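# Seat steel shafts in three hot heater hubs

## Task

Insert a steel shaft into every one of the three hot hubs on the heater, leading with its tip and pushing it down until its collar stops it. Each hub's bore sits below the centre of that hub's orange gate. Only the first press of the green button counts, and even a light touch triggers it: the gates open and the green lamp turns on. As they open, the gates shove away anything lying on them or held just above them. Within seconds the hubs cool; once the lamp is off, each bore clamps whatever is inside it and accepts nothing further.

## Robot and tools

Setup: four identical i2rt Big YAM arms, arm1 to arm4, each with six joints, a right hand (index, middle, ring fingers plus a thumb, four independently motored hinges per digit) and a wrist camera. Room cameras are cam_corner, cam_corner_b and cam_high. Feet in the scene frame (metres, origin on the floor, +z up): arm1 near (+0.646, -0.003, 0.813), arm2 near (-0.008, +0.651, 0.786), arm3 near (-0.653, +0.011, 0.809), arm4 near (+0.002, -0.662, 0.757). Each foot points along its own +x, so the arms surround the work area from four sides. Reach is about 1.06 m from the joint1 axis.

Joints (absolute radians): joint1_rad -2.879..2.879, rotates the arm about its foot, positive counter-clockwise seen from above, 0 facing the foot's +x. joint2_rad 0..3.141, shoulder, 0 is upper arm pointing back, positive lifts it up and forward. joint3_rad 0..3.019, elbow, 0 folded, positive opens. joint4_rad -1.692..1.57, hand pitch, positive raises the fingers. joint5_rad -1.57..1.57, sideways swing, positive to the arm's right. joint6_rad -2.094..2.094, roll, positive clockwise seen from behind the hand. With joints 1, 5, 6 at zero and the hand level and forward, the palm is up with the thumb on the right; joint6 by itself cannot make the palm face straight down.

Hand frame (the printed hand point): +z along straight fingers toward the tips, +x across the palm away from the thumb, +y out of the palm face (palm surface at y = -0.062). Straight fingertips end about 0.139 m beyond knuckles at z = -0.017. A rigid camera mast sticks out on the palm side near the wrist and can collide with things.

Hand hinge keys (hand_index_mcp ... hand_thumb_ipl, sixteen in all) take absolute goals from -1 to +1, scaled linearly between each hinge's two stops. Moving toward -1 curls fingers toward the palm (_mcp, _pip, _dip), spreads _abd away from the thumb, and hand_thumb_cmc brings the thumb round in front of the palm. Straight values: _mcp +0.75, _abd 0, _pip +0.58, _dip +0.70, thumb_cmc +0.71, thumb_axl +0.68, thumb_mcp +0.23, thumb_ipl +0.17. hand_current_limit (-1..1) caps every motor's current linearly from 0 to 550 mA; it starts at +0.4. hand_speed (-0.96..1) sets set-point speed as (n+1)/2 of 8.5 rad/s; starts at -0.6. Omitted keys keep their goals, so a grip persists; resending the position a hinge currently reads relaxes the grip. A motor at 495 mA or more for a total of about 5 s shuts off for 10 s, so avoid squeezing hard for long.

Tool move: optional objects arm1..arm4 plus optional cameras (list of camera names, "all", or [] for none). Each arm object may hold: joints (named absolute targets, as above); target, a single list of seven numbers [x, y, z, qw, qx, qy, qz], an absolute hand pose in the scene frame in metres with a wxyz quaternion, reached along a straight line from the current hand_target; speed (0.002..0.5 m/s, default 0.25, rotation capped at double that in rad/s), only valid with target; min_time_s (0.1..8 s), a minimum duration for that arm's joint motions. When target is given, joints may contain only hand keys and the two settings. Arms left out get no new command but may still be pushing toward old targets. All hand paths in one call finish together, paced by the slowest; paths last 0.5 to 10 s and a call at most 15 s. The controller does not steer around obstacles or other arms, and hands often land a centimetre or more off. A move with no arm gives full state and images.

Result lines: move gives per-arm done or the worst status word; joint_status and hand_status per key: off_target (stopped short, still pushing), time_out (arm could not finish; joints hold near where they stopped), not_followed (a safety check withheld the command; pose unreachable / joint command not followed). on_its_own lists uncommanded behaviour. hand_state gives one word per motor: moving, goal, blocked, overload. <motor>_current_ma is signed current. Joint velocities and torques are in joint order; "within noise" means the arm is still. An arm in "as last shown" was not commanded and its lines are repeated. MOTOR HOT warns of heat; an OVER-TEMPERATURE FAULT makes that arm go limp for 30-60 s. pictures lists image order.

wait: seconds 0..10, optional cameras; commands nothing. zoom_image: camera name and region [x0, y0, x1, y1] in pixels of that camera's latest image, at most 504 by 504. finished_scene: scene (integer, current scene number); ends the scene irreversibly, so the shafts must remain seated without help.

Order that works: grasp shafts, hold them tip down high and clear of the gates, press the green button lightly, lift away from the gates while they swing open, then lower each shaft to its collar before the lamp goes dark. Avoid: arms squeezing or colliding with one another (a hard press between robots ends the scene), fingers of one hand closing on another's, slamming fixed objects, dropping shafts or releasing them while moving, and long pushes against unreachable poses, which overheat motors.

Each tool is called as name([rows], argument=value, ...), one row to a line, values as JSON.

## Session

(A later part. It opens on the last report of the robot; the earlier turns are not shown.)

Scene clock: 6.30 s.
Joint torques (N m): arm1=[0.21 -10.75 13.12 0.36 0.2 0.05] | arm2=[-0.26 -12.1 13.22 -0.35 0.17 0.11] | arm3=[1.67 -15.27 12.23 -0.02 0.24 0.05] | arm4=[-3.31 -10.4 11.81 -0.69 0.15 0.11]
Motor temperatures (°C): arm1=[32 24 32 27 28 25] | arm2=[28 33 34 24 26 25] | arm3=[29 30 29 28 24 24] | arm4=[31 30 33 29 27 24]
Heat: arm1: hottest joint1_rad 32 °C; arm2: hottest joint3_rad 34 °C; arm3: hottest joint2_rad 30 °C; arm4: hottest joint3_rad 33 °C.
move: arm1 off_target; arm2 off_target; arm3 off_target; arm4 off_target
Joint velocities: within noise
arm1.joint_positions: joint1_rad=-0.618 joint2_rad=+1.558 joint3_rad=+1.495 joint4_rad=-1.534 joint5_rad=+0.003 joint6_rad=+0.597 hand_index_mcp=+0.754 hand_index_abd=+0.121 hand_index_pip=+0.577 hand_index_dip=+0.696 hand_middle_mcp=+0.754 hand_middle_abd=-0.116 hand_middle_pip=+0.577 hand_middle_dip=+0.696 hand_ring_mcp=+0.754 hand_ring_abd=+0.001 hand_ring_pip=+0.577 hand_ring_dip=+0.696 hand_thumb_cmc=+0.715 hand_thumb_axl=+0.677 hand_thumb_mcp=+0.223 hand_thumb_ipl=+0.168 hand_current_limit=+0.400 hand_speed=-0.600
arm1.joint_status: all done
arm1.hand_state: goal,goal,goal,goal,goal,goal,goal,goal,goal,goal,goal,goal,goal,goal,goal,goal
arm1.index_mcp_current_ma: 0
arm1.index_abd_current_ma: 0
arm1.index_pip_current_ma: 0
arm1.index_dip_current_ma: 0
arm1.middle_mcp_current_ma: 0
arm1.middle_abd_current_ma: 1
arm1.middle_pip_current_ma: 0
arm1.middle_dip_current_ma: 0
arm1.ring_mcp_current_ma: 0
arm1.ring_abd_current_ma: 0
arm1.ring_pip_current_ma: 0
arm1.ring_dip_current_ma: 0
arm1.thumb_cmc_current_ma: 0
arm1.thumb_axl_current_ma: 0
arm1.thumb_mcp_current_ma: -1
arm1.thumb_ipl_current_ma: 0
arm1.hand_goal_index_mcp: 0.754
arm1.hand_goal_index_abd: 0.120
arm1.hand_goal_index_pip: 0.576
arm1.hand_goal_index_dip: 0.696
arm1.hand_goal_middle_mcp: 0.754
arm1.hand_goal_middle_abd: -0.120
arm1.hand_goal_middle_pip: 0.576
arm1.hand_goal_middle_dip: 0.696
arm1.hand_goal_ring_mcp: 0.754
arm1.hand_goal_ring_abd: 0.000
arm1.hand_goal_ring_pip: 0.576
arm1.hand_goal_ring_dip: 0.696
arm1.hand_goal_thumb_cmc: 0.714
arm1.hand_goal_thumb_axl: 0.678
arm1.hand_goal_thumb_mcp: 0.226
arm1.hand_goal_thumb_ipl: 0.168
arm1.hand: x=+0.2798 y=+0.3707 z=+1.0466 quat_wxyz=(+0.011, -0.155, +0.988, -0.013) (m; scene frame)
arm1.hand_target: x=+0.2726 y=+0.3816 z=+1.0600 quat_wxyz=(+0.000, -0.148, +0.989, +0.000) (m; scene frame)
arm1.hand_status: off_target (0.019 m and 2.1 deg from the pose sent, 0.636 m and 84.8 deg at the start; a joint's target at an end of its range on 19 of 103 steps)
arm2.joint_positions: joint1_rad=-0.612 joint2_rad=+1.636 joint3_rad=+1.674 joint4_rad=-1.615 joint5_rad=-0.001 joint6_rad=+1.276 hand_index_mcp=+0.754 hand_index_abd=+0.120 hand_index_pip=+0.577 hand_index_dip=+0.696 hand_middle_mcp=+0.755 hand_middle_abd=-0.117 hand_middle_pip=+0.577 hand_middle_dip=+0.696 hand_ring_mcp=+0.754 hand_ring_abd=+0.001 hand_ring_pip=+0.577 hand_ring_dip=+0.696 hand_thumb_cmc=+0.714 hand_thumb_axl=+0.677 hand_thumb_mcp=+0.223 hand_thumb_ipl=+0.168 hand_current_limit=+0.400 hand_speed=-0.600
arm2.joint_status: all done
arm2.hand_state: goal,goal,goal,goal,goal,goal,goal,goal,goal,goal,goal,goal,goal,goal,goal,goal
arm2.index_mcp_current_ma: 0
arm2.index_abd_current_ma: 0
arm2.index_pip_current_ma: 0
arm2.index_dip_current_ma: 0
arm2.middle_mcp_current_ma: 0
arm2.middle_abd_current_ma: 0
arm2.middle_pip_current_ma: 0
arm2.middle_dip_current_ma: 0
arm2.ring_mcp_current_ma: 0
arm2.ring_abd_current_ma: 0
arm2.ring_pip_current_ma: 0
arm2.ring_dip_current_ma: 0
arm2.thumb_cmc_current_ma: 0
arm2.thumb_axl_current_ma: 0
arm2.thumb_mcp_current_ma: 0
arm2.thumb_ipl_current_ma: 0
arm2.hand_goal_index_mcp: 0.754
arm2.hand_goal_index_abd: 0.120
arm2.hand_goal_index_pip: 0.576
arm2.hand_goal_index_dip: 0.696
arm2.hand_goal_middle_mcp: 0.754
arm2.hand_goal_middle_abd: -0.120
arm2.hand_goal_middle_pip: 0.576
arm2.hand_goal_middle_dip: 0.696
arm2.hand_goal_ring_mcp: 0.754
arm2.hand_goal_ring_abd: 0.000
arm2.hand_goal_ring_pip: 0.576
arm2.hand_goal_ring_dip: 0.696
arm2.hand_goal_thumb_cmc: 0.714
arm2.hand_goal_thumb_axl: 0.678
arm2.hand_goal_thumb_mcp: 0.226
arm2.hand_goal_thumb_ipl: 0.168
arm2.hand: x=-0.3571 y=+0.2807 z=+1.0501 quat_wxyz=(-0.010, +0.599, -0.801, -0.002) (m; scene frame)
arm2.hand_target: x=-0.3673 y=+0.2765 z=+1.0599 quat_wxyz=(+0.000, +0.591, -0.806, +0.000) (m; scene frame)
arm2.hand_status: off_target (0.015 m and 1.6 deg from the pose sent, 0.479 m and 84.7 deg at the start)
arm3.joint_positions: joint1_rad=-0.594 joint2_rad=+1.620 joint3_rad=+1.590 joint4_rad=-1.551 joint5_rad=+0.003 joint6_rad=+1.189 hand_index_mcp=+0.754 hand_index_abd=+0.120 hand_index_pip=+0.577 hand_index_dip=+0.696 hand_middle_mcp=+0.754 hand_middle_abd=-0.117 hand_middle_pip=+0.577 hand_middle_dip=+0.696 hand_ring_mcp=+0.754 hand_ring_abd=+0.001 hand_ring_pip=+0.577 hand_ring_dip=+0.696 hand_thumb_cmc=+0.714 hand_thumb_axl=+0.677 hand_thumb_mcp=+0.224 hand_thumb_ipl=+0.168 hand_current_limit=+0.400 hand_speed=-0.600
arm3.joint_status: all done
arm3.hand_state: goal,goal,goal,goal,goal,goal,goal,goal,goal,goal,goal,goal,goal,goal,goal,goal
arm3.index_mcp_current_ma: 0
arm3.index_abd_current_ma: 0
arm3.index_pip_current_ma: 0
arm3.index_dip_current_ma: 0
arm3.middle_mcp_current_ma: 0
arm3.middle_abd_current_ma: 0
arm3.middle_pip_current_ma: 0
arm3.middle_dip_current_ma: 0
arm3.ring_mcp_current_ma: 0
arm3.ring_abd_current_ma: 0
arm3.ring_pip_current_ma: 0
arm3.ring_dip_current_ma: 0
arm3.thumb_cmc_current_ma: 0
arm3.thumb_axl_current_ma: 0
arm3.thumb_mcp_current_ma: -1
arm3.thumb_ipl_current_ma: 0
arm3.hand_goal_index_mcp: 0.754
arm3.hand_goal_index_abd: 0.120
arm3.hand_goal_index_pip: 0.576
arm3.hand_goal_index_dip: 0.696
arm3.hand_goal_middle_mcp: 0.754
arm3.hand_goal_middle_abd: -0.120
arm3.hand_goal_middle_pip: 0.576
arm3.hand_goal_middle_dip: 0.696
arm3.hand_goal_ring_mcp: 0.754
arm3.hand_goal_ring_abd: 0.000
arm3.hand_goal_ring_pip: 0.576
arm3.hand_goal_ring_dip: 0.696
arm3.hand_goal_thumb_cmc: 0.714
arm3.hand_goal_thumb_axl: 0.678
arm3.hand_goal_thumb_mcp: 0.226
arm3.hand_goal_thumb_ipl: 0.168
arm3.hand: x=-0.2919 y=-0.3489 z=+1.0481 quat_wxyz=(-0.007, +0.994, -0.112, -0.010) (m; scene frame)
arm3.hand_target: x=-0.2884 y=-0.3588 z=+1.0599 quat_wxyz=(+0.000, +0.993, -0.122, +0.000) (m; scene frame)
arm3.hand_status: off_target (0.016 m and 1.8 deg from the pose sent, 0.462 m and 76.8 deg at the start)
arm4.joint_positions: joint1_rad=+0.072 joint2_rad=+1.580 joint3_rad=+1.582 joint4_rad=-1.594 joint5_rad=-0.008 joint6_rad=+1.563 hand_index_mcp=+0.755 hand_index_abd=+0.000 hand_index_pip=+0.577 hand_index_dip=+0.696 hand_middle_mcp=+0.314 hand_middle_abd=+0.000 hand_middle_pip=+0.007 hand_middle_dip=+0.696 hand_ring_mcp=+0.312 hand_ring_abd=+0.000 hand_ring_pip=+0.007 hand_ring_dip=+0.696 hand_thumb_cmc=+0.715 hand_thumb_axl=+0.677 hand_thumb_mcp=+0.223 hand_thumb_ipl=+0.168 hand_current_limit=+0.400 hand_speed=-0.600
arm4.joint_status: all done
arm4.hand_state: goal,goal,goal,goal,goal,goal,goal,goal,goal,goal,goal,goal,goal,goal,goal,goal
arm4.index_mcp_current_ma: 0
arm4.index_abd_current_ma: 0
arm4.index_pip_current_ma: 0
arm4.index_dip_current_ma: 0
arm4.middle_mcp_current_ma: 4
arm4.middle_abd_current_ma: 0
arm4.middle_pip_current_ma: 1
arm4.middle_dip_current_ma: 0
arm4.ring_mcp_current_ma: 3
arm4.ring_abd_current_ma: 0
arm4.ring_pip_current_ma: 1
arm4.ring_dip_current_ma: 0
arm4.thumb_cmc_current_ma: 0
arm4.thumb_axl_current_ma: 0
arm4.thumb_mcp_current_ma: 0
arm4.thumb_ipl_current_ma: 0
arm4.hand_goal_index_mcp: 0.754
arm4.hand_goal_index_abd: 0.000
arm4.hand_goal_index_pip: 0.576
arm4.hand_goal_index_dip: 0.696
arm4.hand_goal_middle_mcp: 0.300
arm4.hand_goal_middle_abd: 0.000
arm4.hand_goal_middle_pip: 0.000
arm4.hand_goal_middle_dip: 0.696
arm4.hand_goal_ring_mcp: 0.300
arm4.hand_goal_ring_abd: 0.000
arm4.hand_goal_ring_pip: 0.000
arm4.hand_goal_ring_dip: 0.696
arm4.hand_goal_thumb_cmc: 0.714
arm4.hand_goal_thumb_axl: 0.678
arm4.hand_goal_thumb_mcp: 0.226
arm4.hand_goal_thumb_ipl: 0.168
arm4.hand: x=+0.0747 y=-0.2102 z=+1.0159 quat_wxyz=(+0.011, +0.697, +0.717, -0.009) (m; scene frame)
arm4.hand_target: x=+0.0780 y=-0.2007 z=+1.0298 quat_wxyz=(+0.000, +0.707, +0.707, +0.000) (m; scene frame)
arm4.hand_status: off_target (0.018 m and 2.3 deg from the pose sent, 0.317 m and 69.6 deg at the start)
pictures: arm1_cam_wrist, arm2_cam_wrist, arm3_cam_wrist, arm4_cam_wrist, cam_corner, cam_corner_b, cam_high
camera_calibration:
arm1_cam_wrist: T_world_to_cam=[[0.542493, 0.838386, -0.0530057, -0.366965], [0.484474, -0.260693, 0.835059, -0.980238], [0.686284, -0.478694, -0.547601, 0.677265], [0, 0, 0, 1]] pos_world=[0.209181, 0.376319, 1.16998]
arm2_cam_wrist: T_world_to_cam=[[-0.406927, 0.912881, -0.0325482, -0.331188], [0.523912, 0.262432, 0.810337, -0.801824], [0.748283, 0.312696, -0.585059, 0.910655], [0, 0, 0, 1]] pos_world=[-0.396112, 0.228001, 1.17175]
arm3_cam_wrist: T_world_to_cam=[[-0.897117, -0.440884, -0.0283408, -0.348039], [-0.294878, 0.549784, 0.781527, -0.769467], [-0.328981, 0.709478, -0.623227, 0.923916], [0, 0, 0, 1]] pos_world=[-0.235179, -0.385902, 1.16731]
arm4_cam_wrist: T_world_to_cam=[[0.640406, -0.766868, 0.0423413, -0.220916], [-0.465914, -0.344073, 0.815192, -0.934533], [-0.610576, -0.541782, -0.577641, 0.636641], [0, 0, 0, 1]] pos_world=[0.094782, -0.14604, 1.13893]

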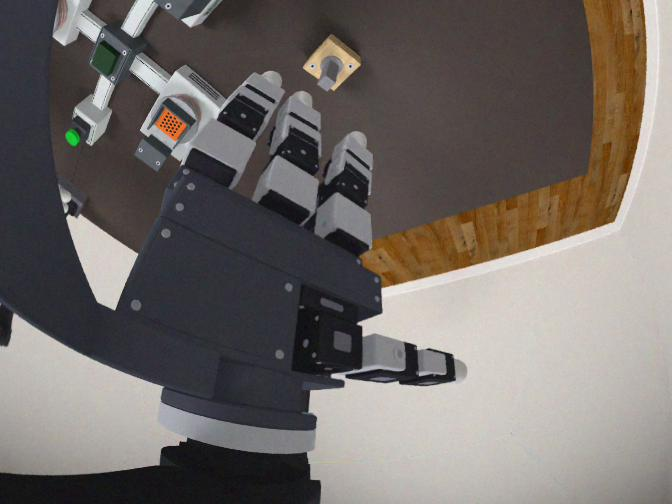

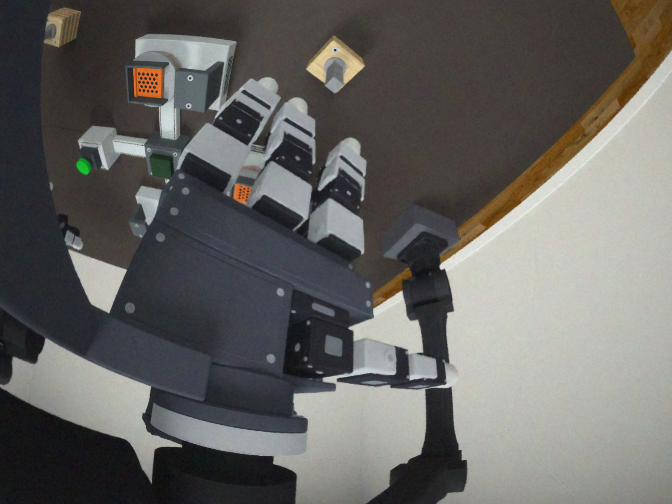

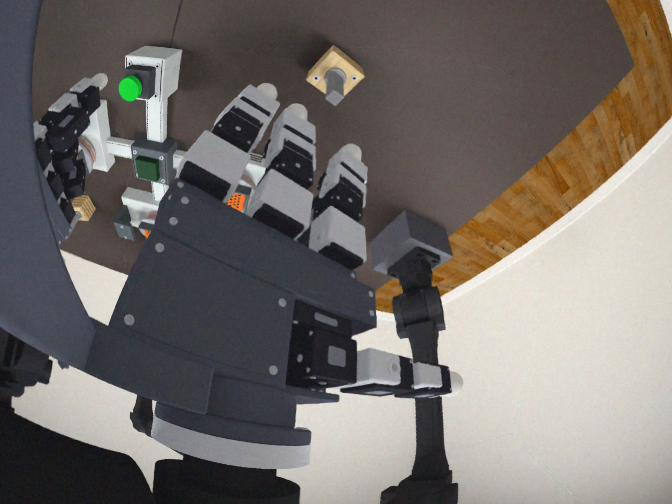

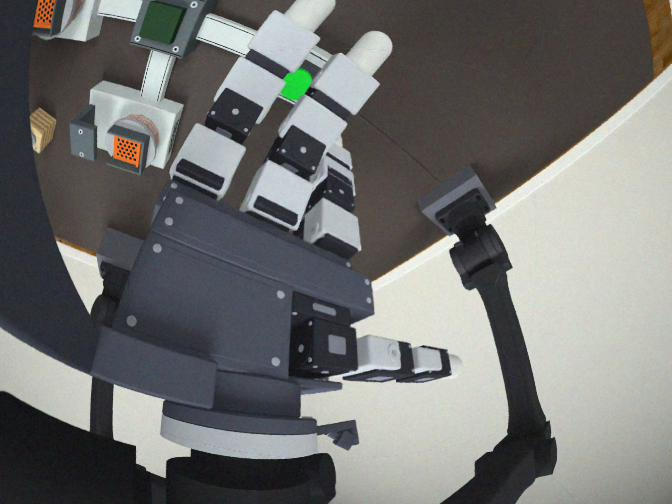

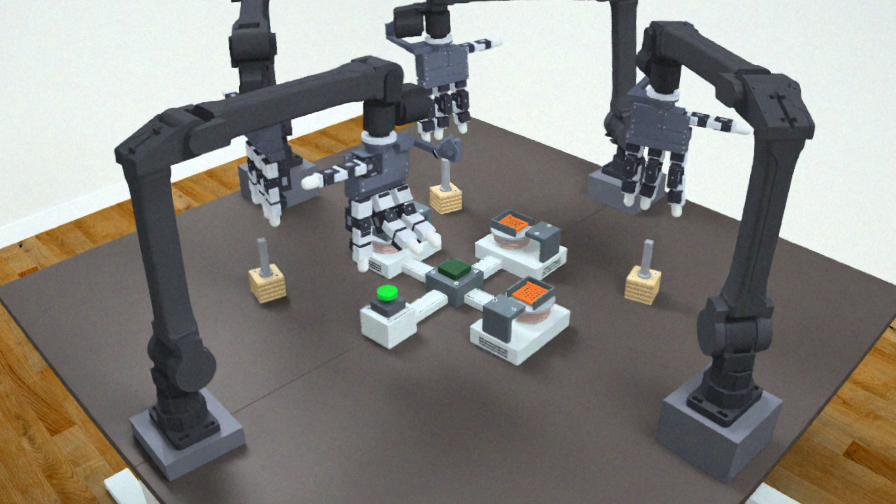

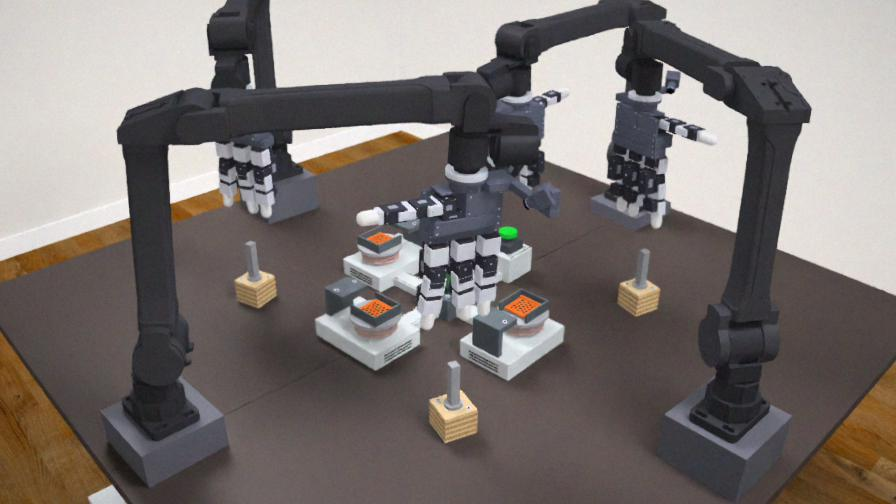

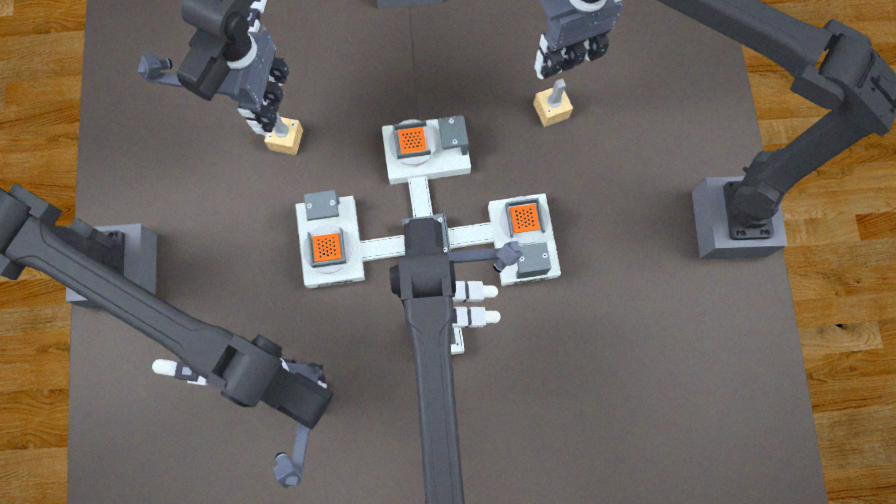

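move(arm1={"target": [0.265, 0.374, 0.920, 0, -0.1392, 0.9903, 0], "speed": 0.15}, arm2={"target": [-0.381, 0.278, 0.920, 0, 0.5927, -0.8054, 0], "speed": 0.15}, arm3={"target": [-0.2955, -0.3635, 0.918, 0, 0.9931, -0.1175, 0], "speed": 0.15}, arm4={"target": [0.078, -0.175, 0.99, 0, 0.7071, 0.7071, 0], "speed": 0.2}, cameras=["all"])

zoom_image(camera="arm1_cam_wrist", region=[260, 60, 400, 165])

zoom_image(camera="arm2_cam_wrist", region=[260, 60, 400, 165])

zoom_image(camera="arm3_cam_wrist", region=[260, 60, 400, 165])

Scene clock: 10.20 s.
Joint torques (N m): arm1=[1.38 -11.11 9.1 0.87 0.19 0.06] | arm2=[-0.44 -12.1 8.39 0.72 0.14 -0.05] | arm3=[1.67 -14.8 7.97 0.96 0.17 -0.18] | arm4=[-3.43 -10.64 10.43 0.2 0.14 0.09]
Motor temperatures (°C): arm1=[32 25 32 27 28 25] | arm2=[28 33 34 24 26 25] | arm3=[29 30 30 28 24 24] | arm4=[31 30 34 28 27 24]
Heat: arm1: hottest joint1_rad 32 °C; arm2: hottest joint3_rad 34 °C; arm3: hottest joint2_rad 30 °C; arm4: hottest joint3_rad 34 °C.
move: arm1 done; arm2 off_target; arm3 off_target; arm4 off_target
Joint velocities: within noise
arm1.joint_positions: joint1_rad=-0.608 joint2_rad=+1.638 joint3_rad=+1.264 joint4_rad=-1.188 joint5_rad=+0.003 joint6_rad=+0.637 hand_index_mcp=+0.754 hand_index_abd=+0.121 hand_index_pip=+0.577 hand_index_dip=+0.696 hand_middle_mcp=+0.754 hand_middle_abd=-0.116 hand_middle_pip=+0.577 hand_middle_dip=+0.696 hand_ring_mcp=+0.754 hand_ring_abd=+0.001 hand_ring_pip=+0.577 hand_ring_dip=+0.696 hand_thumb_cmc=+0.715 hand_thumb_axl=+0.677 hand_thumb_mcp=+0.223 hand_thumb_ipl=+0.168 hand_current_limit=+0.400 hand_speed=-0.600
arm1.joint_status: not commanded
arm1.hand_state: goal,goal,goal,goal,goal,goal,goal,goal,goal,goal,goal,goal,goal,goal,goal,goal
arm1.index_mcp_current_ma: 0
arm1.index_abd_current_ma: 0
arm1.index_pip_current_ma: 0
arm1.index_dip_current_ma: 0
arm1.middle_mcp_current_ma: 0
arm1.middle_abd_current_ma: 1
arm1.middle_pip_current_ma: 0
arm1.middle_dip_current_ma: 0
arm1.ring_mcp_current_ma: 0
arm1.ring_abd_current_ma: 0
arm1.ring_pip_current_ma: 0
arm1.ring_dip_current_ma: 0
arm1.thumb_cmc_current_ma: 0
arm1.thumb_axl_current_ma: 0
arm1.thumb_mcp_current_ma: -1
arm1.thumb_ipl_current_ma: 0
arm1.hand_goal_index_mcp: 0.754
arm1.hand_goal_index_abd: 0.120
arm1.hand_goal_index_pip: 0.576
arm1.hand_goal_index_dip: 0.696
arm1.hand_goal_middle_mcp: 0.754
arm1.hand_goal_middle_abd: -0.120
arm1.hand_goal_middle_pip: 0.576
arm1.hand_goal_middle_dip: 0.696
arm1.hand_goal_ring_mcp: 0.754
arm1.hand_goal_ring_abd: 0.000
arm1.hand_goal_ring_pip: 0.576
arm1.hand_goal_ring_dip: 0.696
arm1.hand_goal_thumb_cmc: 0.714
arm1.hand_goal_thumb_axl: 0.678
arm1.hand_goal_thumb_mcp: 0.226
arm1.hand_goal_thumb_ipl: 0.168
arm1.hand: x=+0.2695 y=+0.3742 z=+0.9270 quat_wxyz=(-0.002, -0.140, +0.990, +0.000) (m; scene frame)
arm1.hand_target: x=+0.2651 y=+0.3738 z=+0.9199 quat_wxyz=(+0.000, -0.139, +0.990, +0.000) (m; scene frame)
arm1.hand_status: done (0.008 m and 0.2 deg from the pose sent, 0.128 m and 2.6 deg at the start)
arm2.joint_positions: joint1_rad=-0.634 joint2_rad=+1.690 joint3_rad=+1.434 joint4_rad=-1.288 joint5_rad=-0.001 joint6_rad=+1.265 hand_index_mcp=+0.754 hand_index_abd=+0.122 hand_index_pip=+0.577 hand_index_dip=+0.696 hand_middle_mcp=+0.755 hand_middle_abd=-0.117 hand_middle_pip=+0.577 hand_middle_dip=+0.696 hand_ring_mcp=+0.754 hand_ring_abd=+0.001 hand_ring_pip=+0.577 hand_ring_dip=+0.696 hand_thumb_cmc=+0.714 hand_thumb_axl=+0.677 hand_thumb_mcp=+0.223 hand_thumb_ipl=+0.168 hand_current_limit=+0.400 hand_speed=-0.600
arm2.joint_status: not commanded
arm2.hand_state: goal,goal,goal,goal,goal,goal,goal,goal,goal,goal,goal,goal,goal,goal,goal,goal
arm2.index_mcp_current_ma: 0
arm2.index_abd_current_ma: 0
arm2.index_pip_current_ma: 0
arm2.index_dip_current_ma: 0
arm2.middle_mcp_current_ma: 0
arm2.middle_abd_current_ma: 0
arm2.middle_pip_current_ma: 0
arm2.middle_dip_current_ma: 0
arm2.ring_mcp_current_ma: 0
arm2.ring_abd_current_ma: 0
arm2.ring_pip_current_ma: 0
arm2.ring_dip_current_ma: 0
arm2.thumb_cmc_current_ma: 0
arm2.thumb_axl_current_ma: 0
arm2.thumb_mcp_current_ma: 0
arm2.thumb_ipl_current_ma: 0
arm2.hand_goal_index_mcp: 0.754
arm2.hand_goal_index_abd: 0.120
arm2.hand_goal_index_pip: 0.576
arm2.hand_goal_index_dip: 0.696
arm2.hand_goal_middle_mcp: 0.754
arm2.hand_goal_middle_abd: -0.120
arm2.hand_goal_middle_pip: 0.576
arm2.hand_goal_middle_dip: 0.696
arm2.hand_goal_ring_mcp: 0.754
arm2.hand_goal_ring_abd: 0.000
arm2.hand_goal_ring_pip: 0.576
arm2.hand_goal_ring_dip: 0.696
arm2.hand_goal_thumb_cmc: 0.714
arm2.hand_goal_thumb_axl: 0.678
arm2.hand_goal_thumb_mcp: 0.226
arm2.hand_goal_thumb_ipl: 0.168
arm2.hand: x=-0.3737 y=+0.2755 z=+0.9331 quat_wxyz=(+0.006, +0.595, -0.804, +0.003) (m; scene frame)
arm2.hand_target: x=-0.3806 y=+0.2782 z=+0.9202 quat_wxyz=(+0.000, +0.593, -0.805, +0.000) (m; scene frame)
arm2.hand_status: off_target (0.015 m and 0.8 deg from the pose sent, 0.132 m and 1.5 deg at the start)
arm3.joint_positions: joint1_rad=-0.611 joint2_rad=+1.675 joint3_rad=+1.333 joint4_rad=-1.209 joint5_rad=+0.004 joint6_rad=+1.181 hand_index_mcp=+0.754 hand_index_abd=+0.122 hand_index_pip=+0.577 hand_index_dip=+0.696 hand_middle_mcp=+0.754 hand_middle_abd=-0.117 hand_middle_pip=+0.577 hand_middle_dip=+0.696 hand_ring_mcp=+0.754 hand_ring_abd=+0.001 hand_ring_pip=+0.577 hand_ring_dip=+0.696 hand_thumb_cmc=+0.714 hand_thumb_axl=+0.677 hand_thumb_mcp=+0.224 hand_thumb_ipl=+0.168 hand_current_limit=+0.400 hand_speed=-0.600
arm3.joint_status: not commanded
arm3.hand_state: goal,goal,goal,goal,goal,goal,goal,goal,goal,goal,goal,goal,goal,goal,goal,goal
arm3.index_mcp_current_ma: 0
arm3.index_abd_current_ma: 0
arm3.index_pip_current_ma: 0
arm3.index_dip_current_ma: 0
arm3.middle_mcp_current_ma: 0
arm3.middle_abd_current_ma: 0
arm3.middle_pip_current_ma: 0
arm3.middle_dip_current_ma: 0
arm3.ring_mcp_current_ma: 0
arm3.ring_abd_current_ma: 0
arm3.ring_pip_current_ma: 0
arm3.ring_dip_current_ma: 0
arm3.thumb_cmc_current_ma: 0
arm3.thumb_axl_current_ma: 0
arm3.thumb_mcp_current_ma: -1
arm3.thumb_ipl_current_ma: 0
arm3.hand_goal_index_mcp: 0.754
arm3.hand_goal_index_abd: 0.120
arm3.hand_goal_index_pip: 0.576
arm3.hand_goal_index_dip: 0.696
arm3.hand_goal_middle_mcp: 0.754
arm3.hand_goal_middle_abd: -0.120
arm3.hand_goal_middle_pip: 0.576
arm3.hand_goal_middle_dip: 0.696
arm3.hand_goal_ring_mcp: 0.754
arm3.hand_goal_ring_abd: 0.000
arm3.hand_goal_ring_pip: 0.576
arm3.hand_goal_ring_dip: 0.696
arm3.hand_goal_thumb_cmc: 0.714
arm3.hand_goal_thumb_axl: 0.678
arm3.hand_goal_thumb_mcp: 0.226
arm3.hand_goal_thumb_ipl: 0.168
arm3.hand: x=-0.2934 y=-0.3571 z=+0.9268 quat_wxyz=(+0.001, +0.993, -0.116, +0.003) (m; scene frame)
arm3.hand_target: x=-0.2957 y=-0.3632 z=+0.9180 quat_wxyz=(+0.000, +0.993, -0.118, +0.000) (m; scene frame)
arm3.hand_status: off_target (0.011 m and 0.4 deg from the pose sent, 0.131 m and 1.6 deg at the start)
arm4.joint_positions: joint1_rad=+0.072 joint2_rad=+1.642 joint3_rad=+1.582 joint4_rad=-1.530 joint5_rad=-0.008 joint6_rad=+1.564 hand_index_mcp=+0.755 hand_index_abd=+0.000 hand_index_pip=+0.577 hand_index_dip=+0.696 hand_middle_mcp=+0.314 hand_middle_abd=+0.000 hand_middle_pip=+0.007 hand_middle_dip=+0.696 hand_ring_mcp=+0.312 hand_ring_abd=+0.000 hand_ring_pip=+0.007 hand_ring_dip=+0.696 hand_thumb_cmc=+0.715 hand_thumb_axl=+0.677 hand_thumb_mcp=+0.223 hand_thumb_ipl=+0.168 hand_current_limit=+0.400 hand_speed=-0.600
arm4.joint_status: not commanded
arm4.hand_state: goal,goal,goal,goal,goal,goal,goal,goal,goal,goal,goal,goal,goal,goal,goal,goal
arm4.index_mcp_current_ma: 0
arm4.index_abd_current_ma: 0
arm4.index_pip_current_ma: 0
arm4.index_dip_current_ma: 0
arm4.middle_mcp_current_ma: 4
arm4.middle_abd_current_ma: 0
arm4.middle_pip_current_ma: 1
arm4.middle_dip_current_ma: 0
arm4.ring_mcp_current_ma: 3
arm4.ring_abd_current_ma: 0
arm4.ring_pip_current_ma: 1
arm4.ring_dip_current_ma: 0
arm4.thumb_cmc_current_ma: 0
arm4.thumb_axl_current_ma: 0
arm4.thumb_mcp_current_ma: 0
arm4.thumb_ipl_current_ma: 0
arm4.hand_goal_index_mcp: 0.754
arm4.hand_goal_index_abd: 0.000
arm4.hand_goal_index_pip: 0.576
arm4.hand_goal_index_dip: 0.696
arm4.hand_goal_middle_mcp: 0.300
arm4.hand_goal_middle_abd: 0.000
arm4.hand_goal_middle_pip: 0.000
arm4.hand_goal_middle_dip: 0.696
arm4.hand_goal_ring_mcp: 0.300
arm4.hand_goal_ring_abd: 0.000
arm4.hand_goal_ring_pip: 0.000
arm4.hand_goal_ring_dip: 0.696
arm4.hand_goal_thumb_cmc: 0.714
arm4.hand_goal_thumb_axl: 0.678
arm4.hand_goal_thumb_mcp: 0.226
arm4.hand_goal_thumb_ipl: 0.168
arm4.hand: x=+0.0746 y=-0.1873 z=+0.9866 quat_wxyz=(+0.010, +0.697, +0.717, -0.009) (m; scene frame)
arm4.hand_target: x=+0.0780 y=-0.1754 z=+0.9899 quat_wxyz=(+0.000, +0.707, +0.707, +0.000) (m; scene frame)
arm4.hand_status: off_target (0.013 m and 2.2 deg from the pose sent, 0.044 m and 2.3 deg at the start)
pictures: arm1_cam_wrist, arm2_cam_wrist, arm3_cam_wrist, arm4_cam_wrist, cam_corner, cam_corner_b, cam_high
camera_calibration:
arm1_cam_wrist: T_world_to_cam=[[0.566547, 0.82251, -0.0500171, -0.373867], [0.49907, -0.294195, 0.815094, -0.847279], [0.655708, -0.486751, -0.577166, 0.659097], [0, 0, 0, 1]] pos_world=[0.20249, 0.379061, 1.05232]
arm2_cam_wrist: T_world_to_cam=[[-0.397889, 0.916077, -0.0498681, -0.318331], [0.541643, 0.278434, 0.793156, -0.678691], [0.740477, 0.288578, -0.606973, 0.880335], [0, 0, 0, 1]] pos_world=[-0.41092, 0.226541, 1.05677]
arm3_cam_wrist: T_world_to_cam=[[-0.900129, -0.433526, -0.0426927, -0.341384], [-0.309111, 0.566586, 0.763827, -0.652352], [-0.30695, 0.700739, -0.644008, 0.876155], [0, 0, 0, 1]] pos_world=[-0.240003, -0.392342, 1.04796]
arm4_cam_wrist: T_world_to_cam=[[0.63987, -0.767381, 0.0411539, -0.200834], [-0.466174, -0.345024, 0.814641, -0.90241], [-0.610941, -0.540449, -0.578504, 0.633046], [0, 0, 0, 1]] pos_world=[0.094581, -0.12334, 1.10963]

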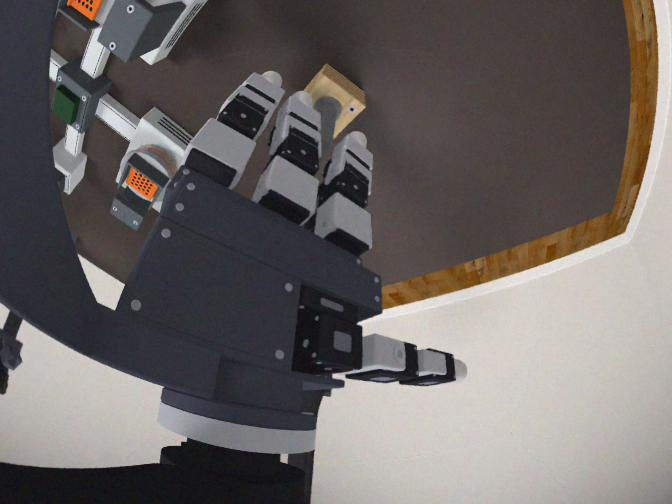

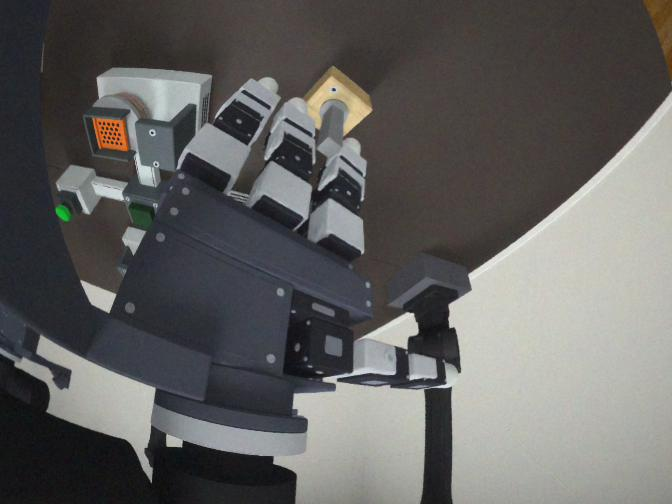

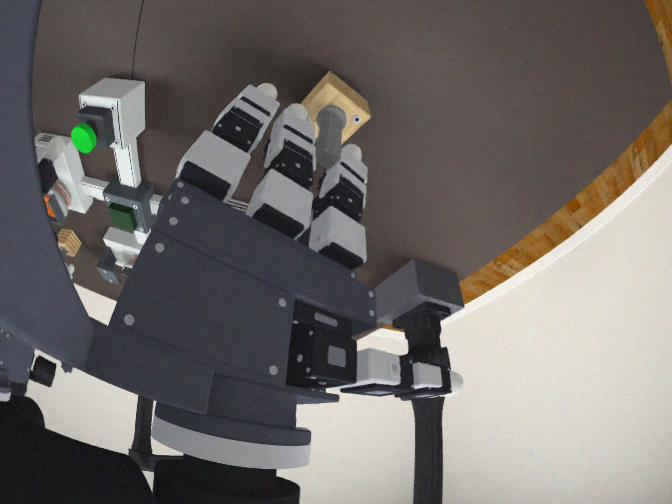

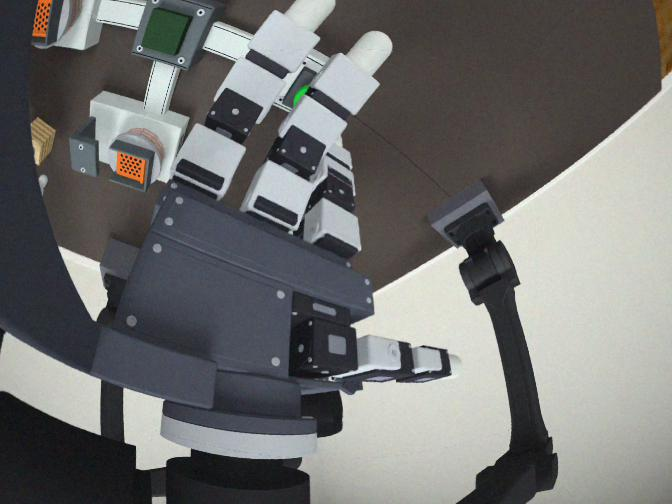

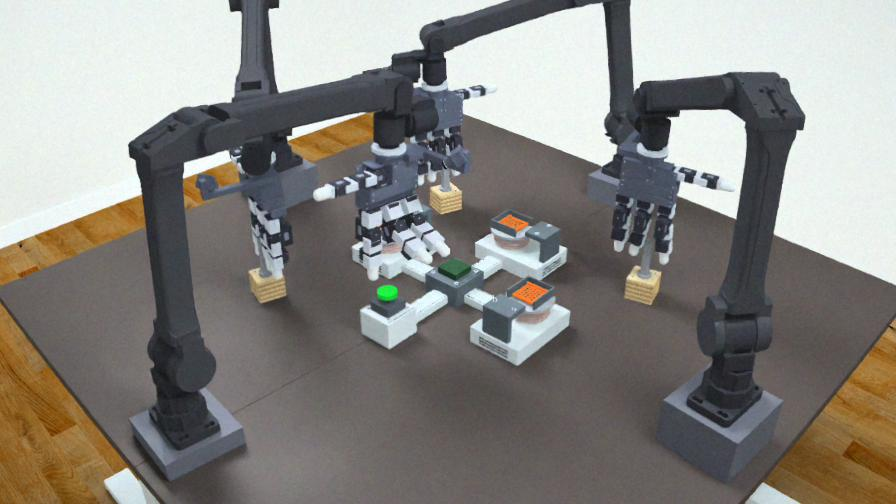

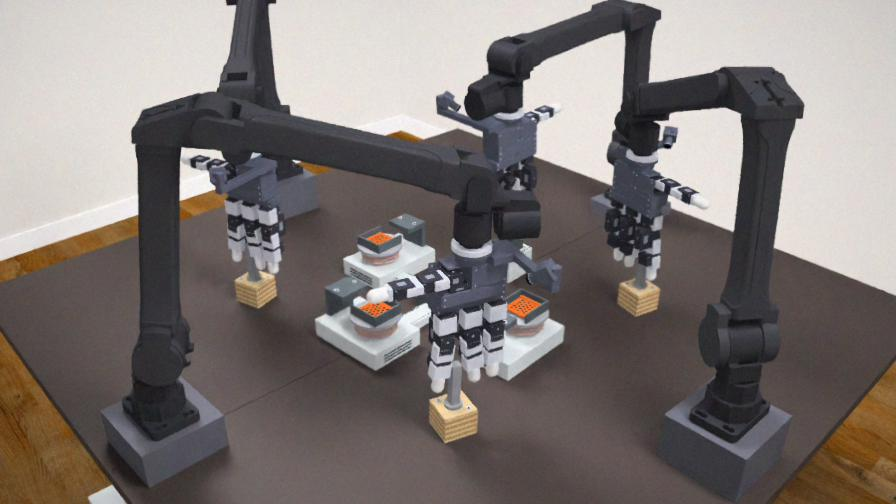

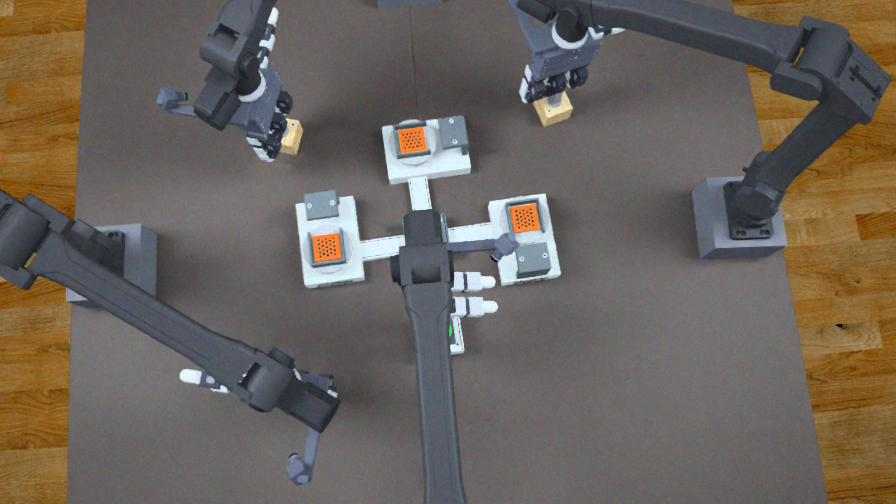

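Scaled by 3.600 from the camera's 672x504 image, which has a finer 960x720 frame.

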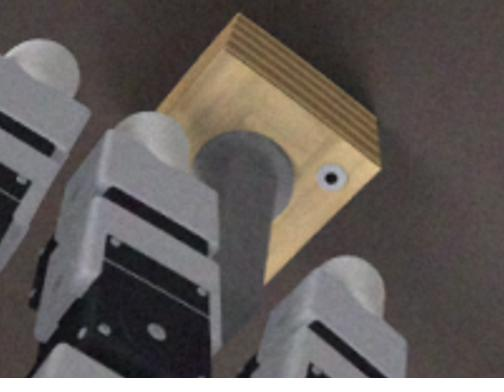

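Scaled by 3.600 from the camera's 672x504 image, which has a finer 960x720 frame.

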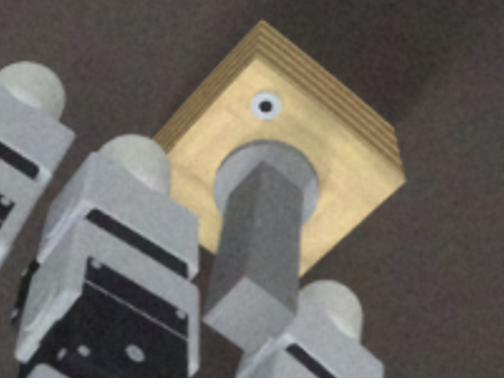

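Scaled by 3.600 from the camera's 672x504 image, which has a finer 960x720 frame.

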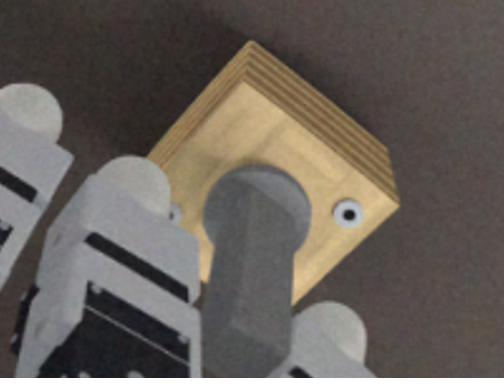

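move(arm1={"target": [0.2646, 0.3665, 0.910, 0, -0.1392, 0.9903, 0], "speed": 0.1}, arm2={"target": [-0.3855, 0.284, 0.910, 0, 0.5927, -0.8054, 0], "speed": 0.1}, arm3={"target": [-0.2995, -0.3655, 0.908, 0, 0.9931, -0.1175, 0], "speed": 0.1})

Scene clock: 12.20 s.
Joint torques (N m): arm1=[1.32 -10.87 8.7 0.84 0.18 0.05] | arm2=[-0.38 -11.87 8.05 0.68 0.13 -0.06] | arm3=[1.55 -14.27 7.57 1.07 0.15 -0.17] | arm4=[-3.31 -10.7 10.43 0.23 0.13 0.08]
Motor temperatures (°C): arm1=[32 25 32 27 28 25] | arm2=[28 33 35 24 26 25] | arm3=[29 30 30 28 24 24] | arm4=[31 30 34 28 27 24]
Heat: arm1: hottest joint1_rad 32 °C; arm2: hottest joint3_rad 35 °C; arm3: hottest joint2_rad 30 °C; arm4: hottest joint3_rad 34 °C.
move: arm1 done; arm2 off_target; arm3 off_target
Joint velocities: within noise
arm1.joint_positions: joint1_rad=-0.595 joint2_rad=+1.638 joint3_rad=+1.240 joint4_rad=-1.159 joint5_rad=+0.004 joint6_rad=+0.650 hand_index_mcp=+0.754 hand_index_abd=+0.121 hand_index_pip=+0.577 hand_index_dip=+0.696 hand_middle_mcp=+0.754 hand_middle_abd=-0.116 hand_middle_pip=+0.577 hand_middle_dip=+0.696 hand_ring_mcp=+0.754 hand_ring_abd=+0.001 hand_ring_pip=+0.577 hand_ring_dip=+0.696 hand_thumb_cmc=+0.715 hand_thumb_axl=+0.677 hand_thumb_mcp=+0.223 hand_thumb_ipl=+0.168 hand_current_limit=+0.400 hand_speed=-0.600
arm1.joint_status: not commanded
arm1.hand_state: goal,goal,goal,goal,goal,goal,goal,goal,goal,goal,goal,goal,goal,goal,goal,goal
arm1.index_mcp_current_ma: 0
arm1.index_abd_current_ma: 0
arm1.index_pip_current_ma: 0
arm1.index_dip_current_ma: 0
arm1.middle_mcp_current_ma: 0
arm1.middle_abd_current_ma: 1
arm1.middle_pip_current_ma: 0
arm1.middle_dip_current_ma: 0
arm1.ring_mcp_current_ma: 0
arm1.ring_abd_current_ma: 0
arm1.ring_pip_current_ma: 0
arm1.ring_dip_current_ma: 0
arm1.thumb_cmc_current_ma: 0
arm1.thumb_axl_current_ma: 0
arm1.thumb_mcp_current_ma: -1
arm1.thumb_ipl_current_ma: 0
arm1.hand_goal_index_mcp: 0.754
arm1.hand_goal_index_abd: 0.120
arm1.hand_goal_index_pip: 0.576
arm1.hand_goal_index_dip: 0.696
arm1.hand_goal_middle_mcp: 0.754
arm1.hand_goal_middle_abd: -0.120
arm1.hand_goal_middle_pip: 0.576
arm1.hand_goal_middle_dip: 0.696
arm1.hand_goal_ring_mcp: 0.754
arm1.hand_goal_ring_abd: 0.000
arm1.hand_goal_ring_pip: 0.576
arm1.hand_goal_ring_dip: 0.696
arm1.hand_goal_thumb_cmc: 0.714
arm1.hand_goal_thumb_axl: 0.678
arm1.hand_goal_thumb_mcp: 0.226
arm1.hand_goal_thumb_ipl: 0.168
arm1.hand: x=+0.2677 y=+0.3679 z=+0.9188 quat_wxyz=(-0.003, -0.139, +0.990, +0.002) (m; scene frame)
arm1.hand_target: x=+0.2648 y=+0.3665 z=+0.9100 quat_wxyz=(+0.000, -0.139, +0.990, +0.000) (m; scene frame)
arm1.hand_status: done (0.009 m and 0.4 deg from the pose sent, 0.019 m and 0.2 deg at the start)
arm2.joint_positions: joint1_rad=-0.648 joint2_rad=+1.690 joint3_rad=+1.413 joint4_rad=-1.261 joint5_rad=-0.001 joint6_rad=+1.252 hand_index_mcp=+0.754 hand_index_abd=+0.124 hand_index_pip=+0.577 hand_index_dip=+0.696 hand_middle_mcp=+0.755 hand_middle_abd=-0.117 hand_middle_pip=+0.577 hand_middle_dip=+0.696 hand_ring_mcp=+0.754 hand_ring_abd=+0.001 hand_ring_pip=+0.577 hand_ring_dip=+0.696 hand_thumb_cmc=+0.714 hand_thumb_axl=+0.677 hand_thumb_mcp=+0.223 hand_thumb_ipl=+0.168 hand_current_limit=+0.400 hand_speed=-0.600
arm2.joint_status: not commanded
arm2.hand_state: goal,goal,goal,goal,goal,goal,goal,goal,goal,goal,goal,goal,goal,goal,goal,goal
arm2.index_mcp_current_ma: 0
arm2.index_abd_current_ma: 0
arm2.index_pip_current_ma: 0
arm2.index_dip_current_ma: 0
arm2.middle_mcp_current_ma: 0
arm2.middle_abd_current_ma: 0
arm2.middle_pip_current_ma: 0
arm2.middle_dip_current_ma: 0
arm2.ring_mcp_current_ma: 0
arm2.ring_abd_current_ma: 0
arm2.ring_pip_current_ma: 0
arm2.ring_dip_current_ma: 0
arm2.thumb_cmc_current_ma: 0
arm2.thumb_axl_current_ma: 0
arm2.thumb_mcp_current_ma: 0
arm2.thumb_ipl_current_ma: 0
arm2.hand_goal_index_mcp: 0.754
arm2.hand_goal_index_abd: 0.120
arm2.hand_goal_index_pip: 0.576
arm2.hand_goal_index_dip: 0.696
arm2.hand_goal_middle_mcp: 0.754
arm2.hand_goal_middle_abd: -0.120
arm2.hand_goal_middle_pip: 0.576
arm2.hand_goal_middle_dip: 0.696
arm2.hand_goal_ring_mcp: 0.754
arm2.hand_goal_ring_abd: 0.000
arm2.hand_goal_ring_pip: 0.576
arm2.hand_goal_ring_dip: 0.696
arm2.hand_goal_thumb_cmc: 0.714
arm2.hand_goal_thumb_axl: 0.678
arm2.hand_goal_thumb_mcp: 0.226
arm2.hand_goal_thumb_ipl: 0.168
arm2.hand: x=-0.3791 y=+0.2803 z=+0.9255 quat_wxyz=(+0.009, +0.595, -0.804, +0.004) (m; scene frame)
arm2.hand_target: x=-0.3851 y=+0.2843 z=+0.9103 quat_wxyz=(+0.000, +0.593, -0.805, +0.000) (m; scene frame)
arm2.hand_status: off_target (0.017 m and 1.1 deg from the pose sent, 0.027 m and 0.8 deg at the start)
arm3.joint_positions: joint1_rad=-0.617 joint2_rad=+1.675 joint3_rad=+1.315 joint4_rad=-1.185 joint5_rad=+0.004 joint6_rad=+1.174 hand_index_mcp=+0.756 hand_index_abd=+0.122 hand_index_pip=+0.577 hand_index_dip=+0.696 hand_middle_mcp=+0.754 hand_middle_abd=-0.117 hand_middle_pip=+0.577 hand_middle_dip=+0.696 hand_ring_mcp=+0.754 hand_ring_abd=+0.001 hand_ring_pip=+0.577 hand_ring_dip=+0.696 hand_thumb_cmc=+0.714 hand_thumb_axl=+0.677 hand_thumb_mcp=+0.224 hand_thumb_ipl=+0.168 hand_current_limit=+0.400 hand_speed=-0.600
arm3.joint_status: not commanded
arm3.hand_state: goal,goal,goal,goal,goal,goal,goal,goal,goal,goal,goal,goal,goal,goal,goal,goal
arm3.index_mcp_current_ma: 0
arm3.index_abd_current_ma: 0
arm3.index_pip_current_ma: 0
arm3.index_dip_current_ma: 0
arm3.middle_mcp_current_ma: 0
arm3.middle_abd_current_ma: 0
arm3.middle_pip_current_ma: 0
arm3.middle_dip_current_ma: 0
arm3.ring_mcp_current_ma: 0
arm3.ring_abd_current_ma: 0
arm3.ring_pip_current_ma: 0
arm3.ring_dip_current_ma: 0
arm3.thumb_cmc_current_ma: 0
arm3.thumb_axl_current_ma: 0
arm3.thumb_mcp_current_ma: -1
arm3.thumb_ipl_current_ma: 0
arm3.hand_goal_index_mcp: 0.754
arm3.hand_goal_index_abd: 0.120
arm3.hand_goal_index_pip: 0.576
arm3.hand_goal_index_dip: 0.696
arm3.hand_goal_middle_mcp: 0.754
arm3.hand_goal_middle_abd: -0.120
arm3.hand_goal_middle_pip: 0.576
arm3.hand_goal_middle_dip: 0.696
arm3.hand_goal_ring_mcp: 0.754
arm3.hand_goal_ring_abd: 0.000
arm3.hand_goal_ring_pip: 0.576
arm3.hand_goal_ring_dip: 0.696
arm3.hand_goal_thumb_cmc: 0.714
arm3.hand_goal_thumb_axl: 0.678
arm3.hand_goal_thumb_mcp: 0.226
arm3.hand_goal_thumb_ipl: 0.168
arm3.hand: x=-0.2959 y=-0.3594 z=+0.9207 quat_wxyz=(+0.002, +0.993, -0.116, +0.006) (m; scene frame)
arm3.hand_target: x=-0.2998 y=-0.3650 z=+0.9081 quat_wxyz=(+0.000, +0.993, -0.118, +0.000) (m; scene frame)
arm3.hand_status: off_target (0.015 m and 0.8 deg from the pose sent, 0.022 m and 0.4 deg at the start)
arm4: as last shown
pictures: none


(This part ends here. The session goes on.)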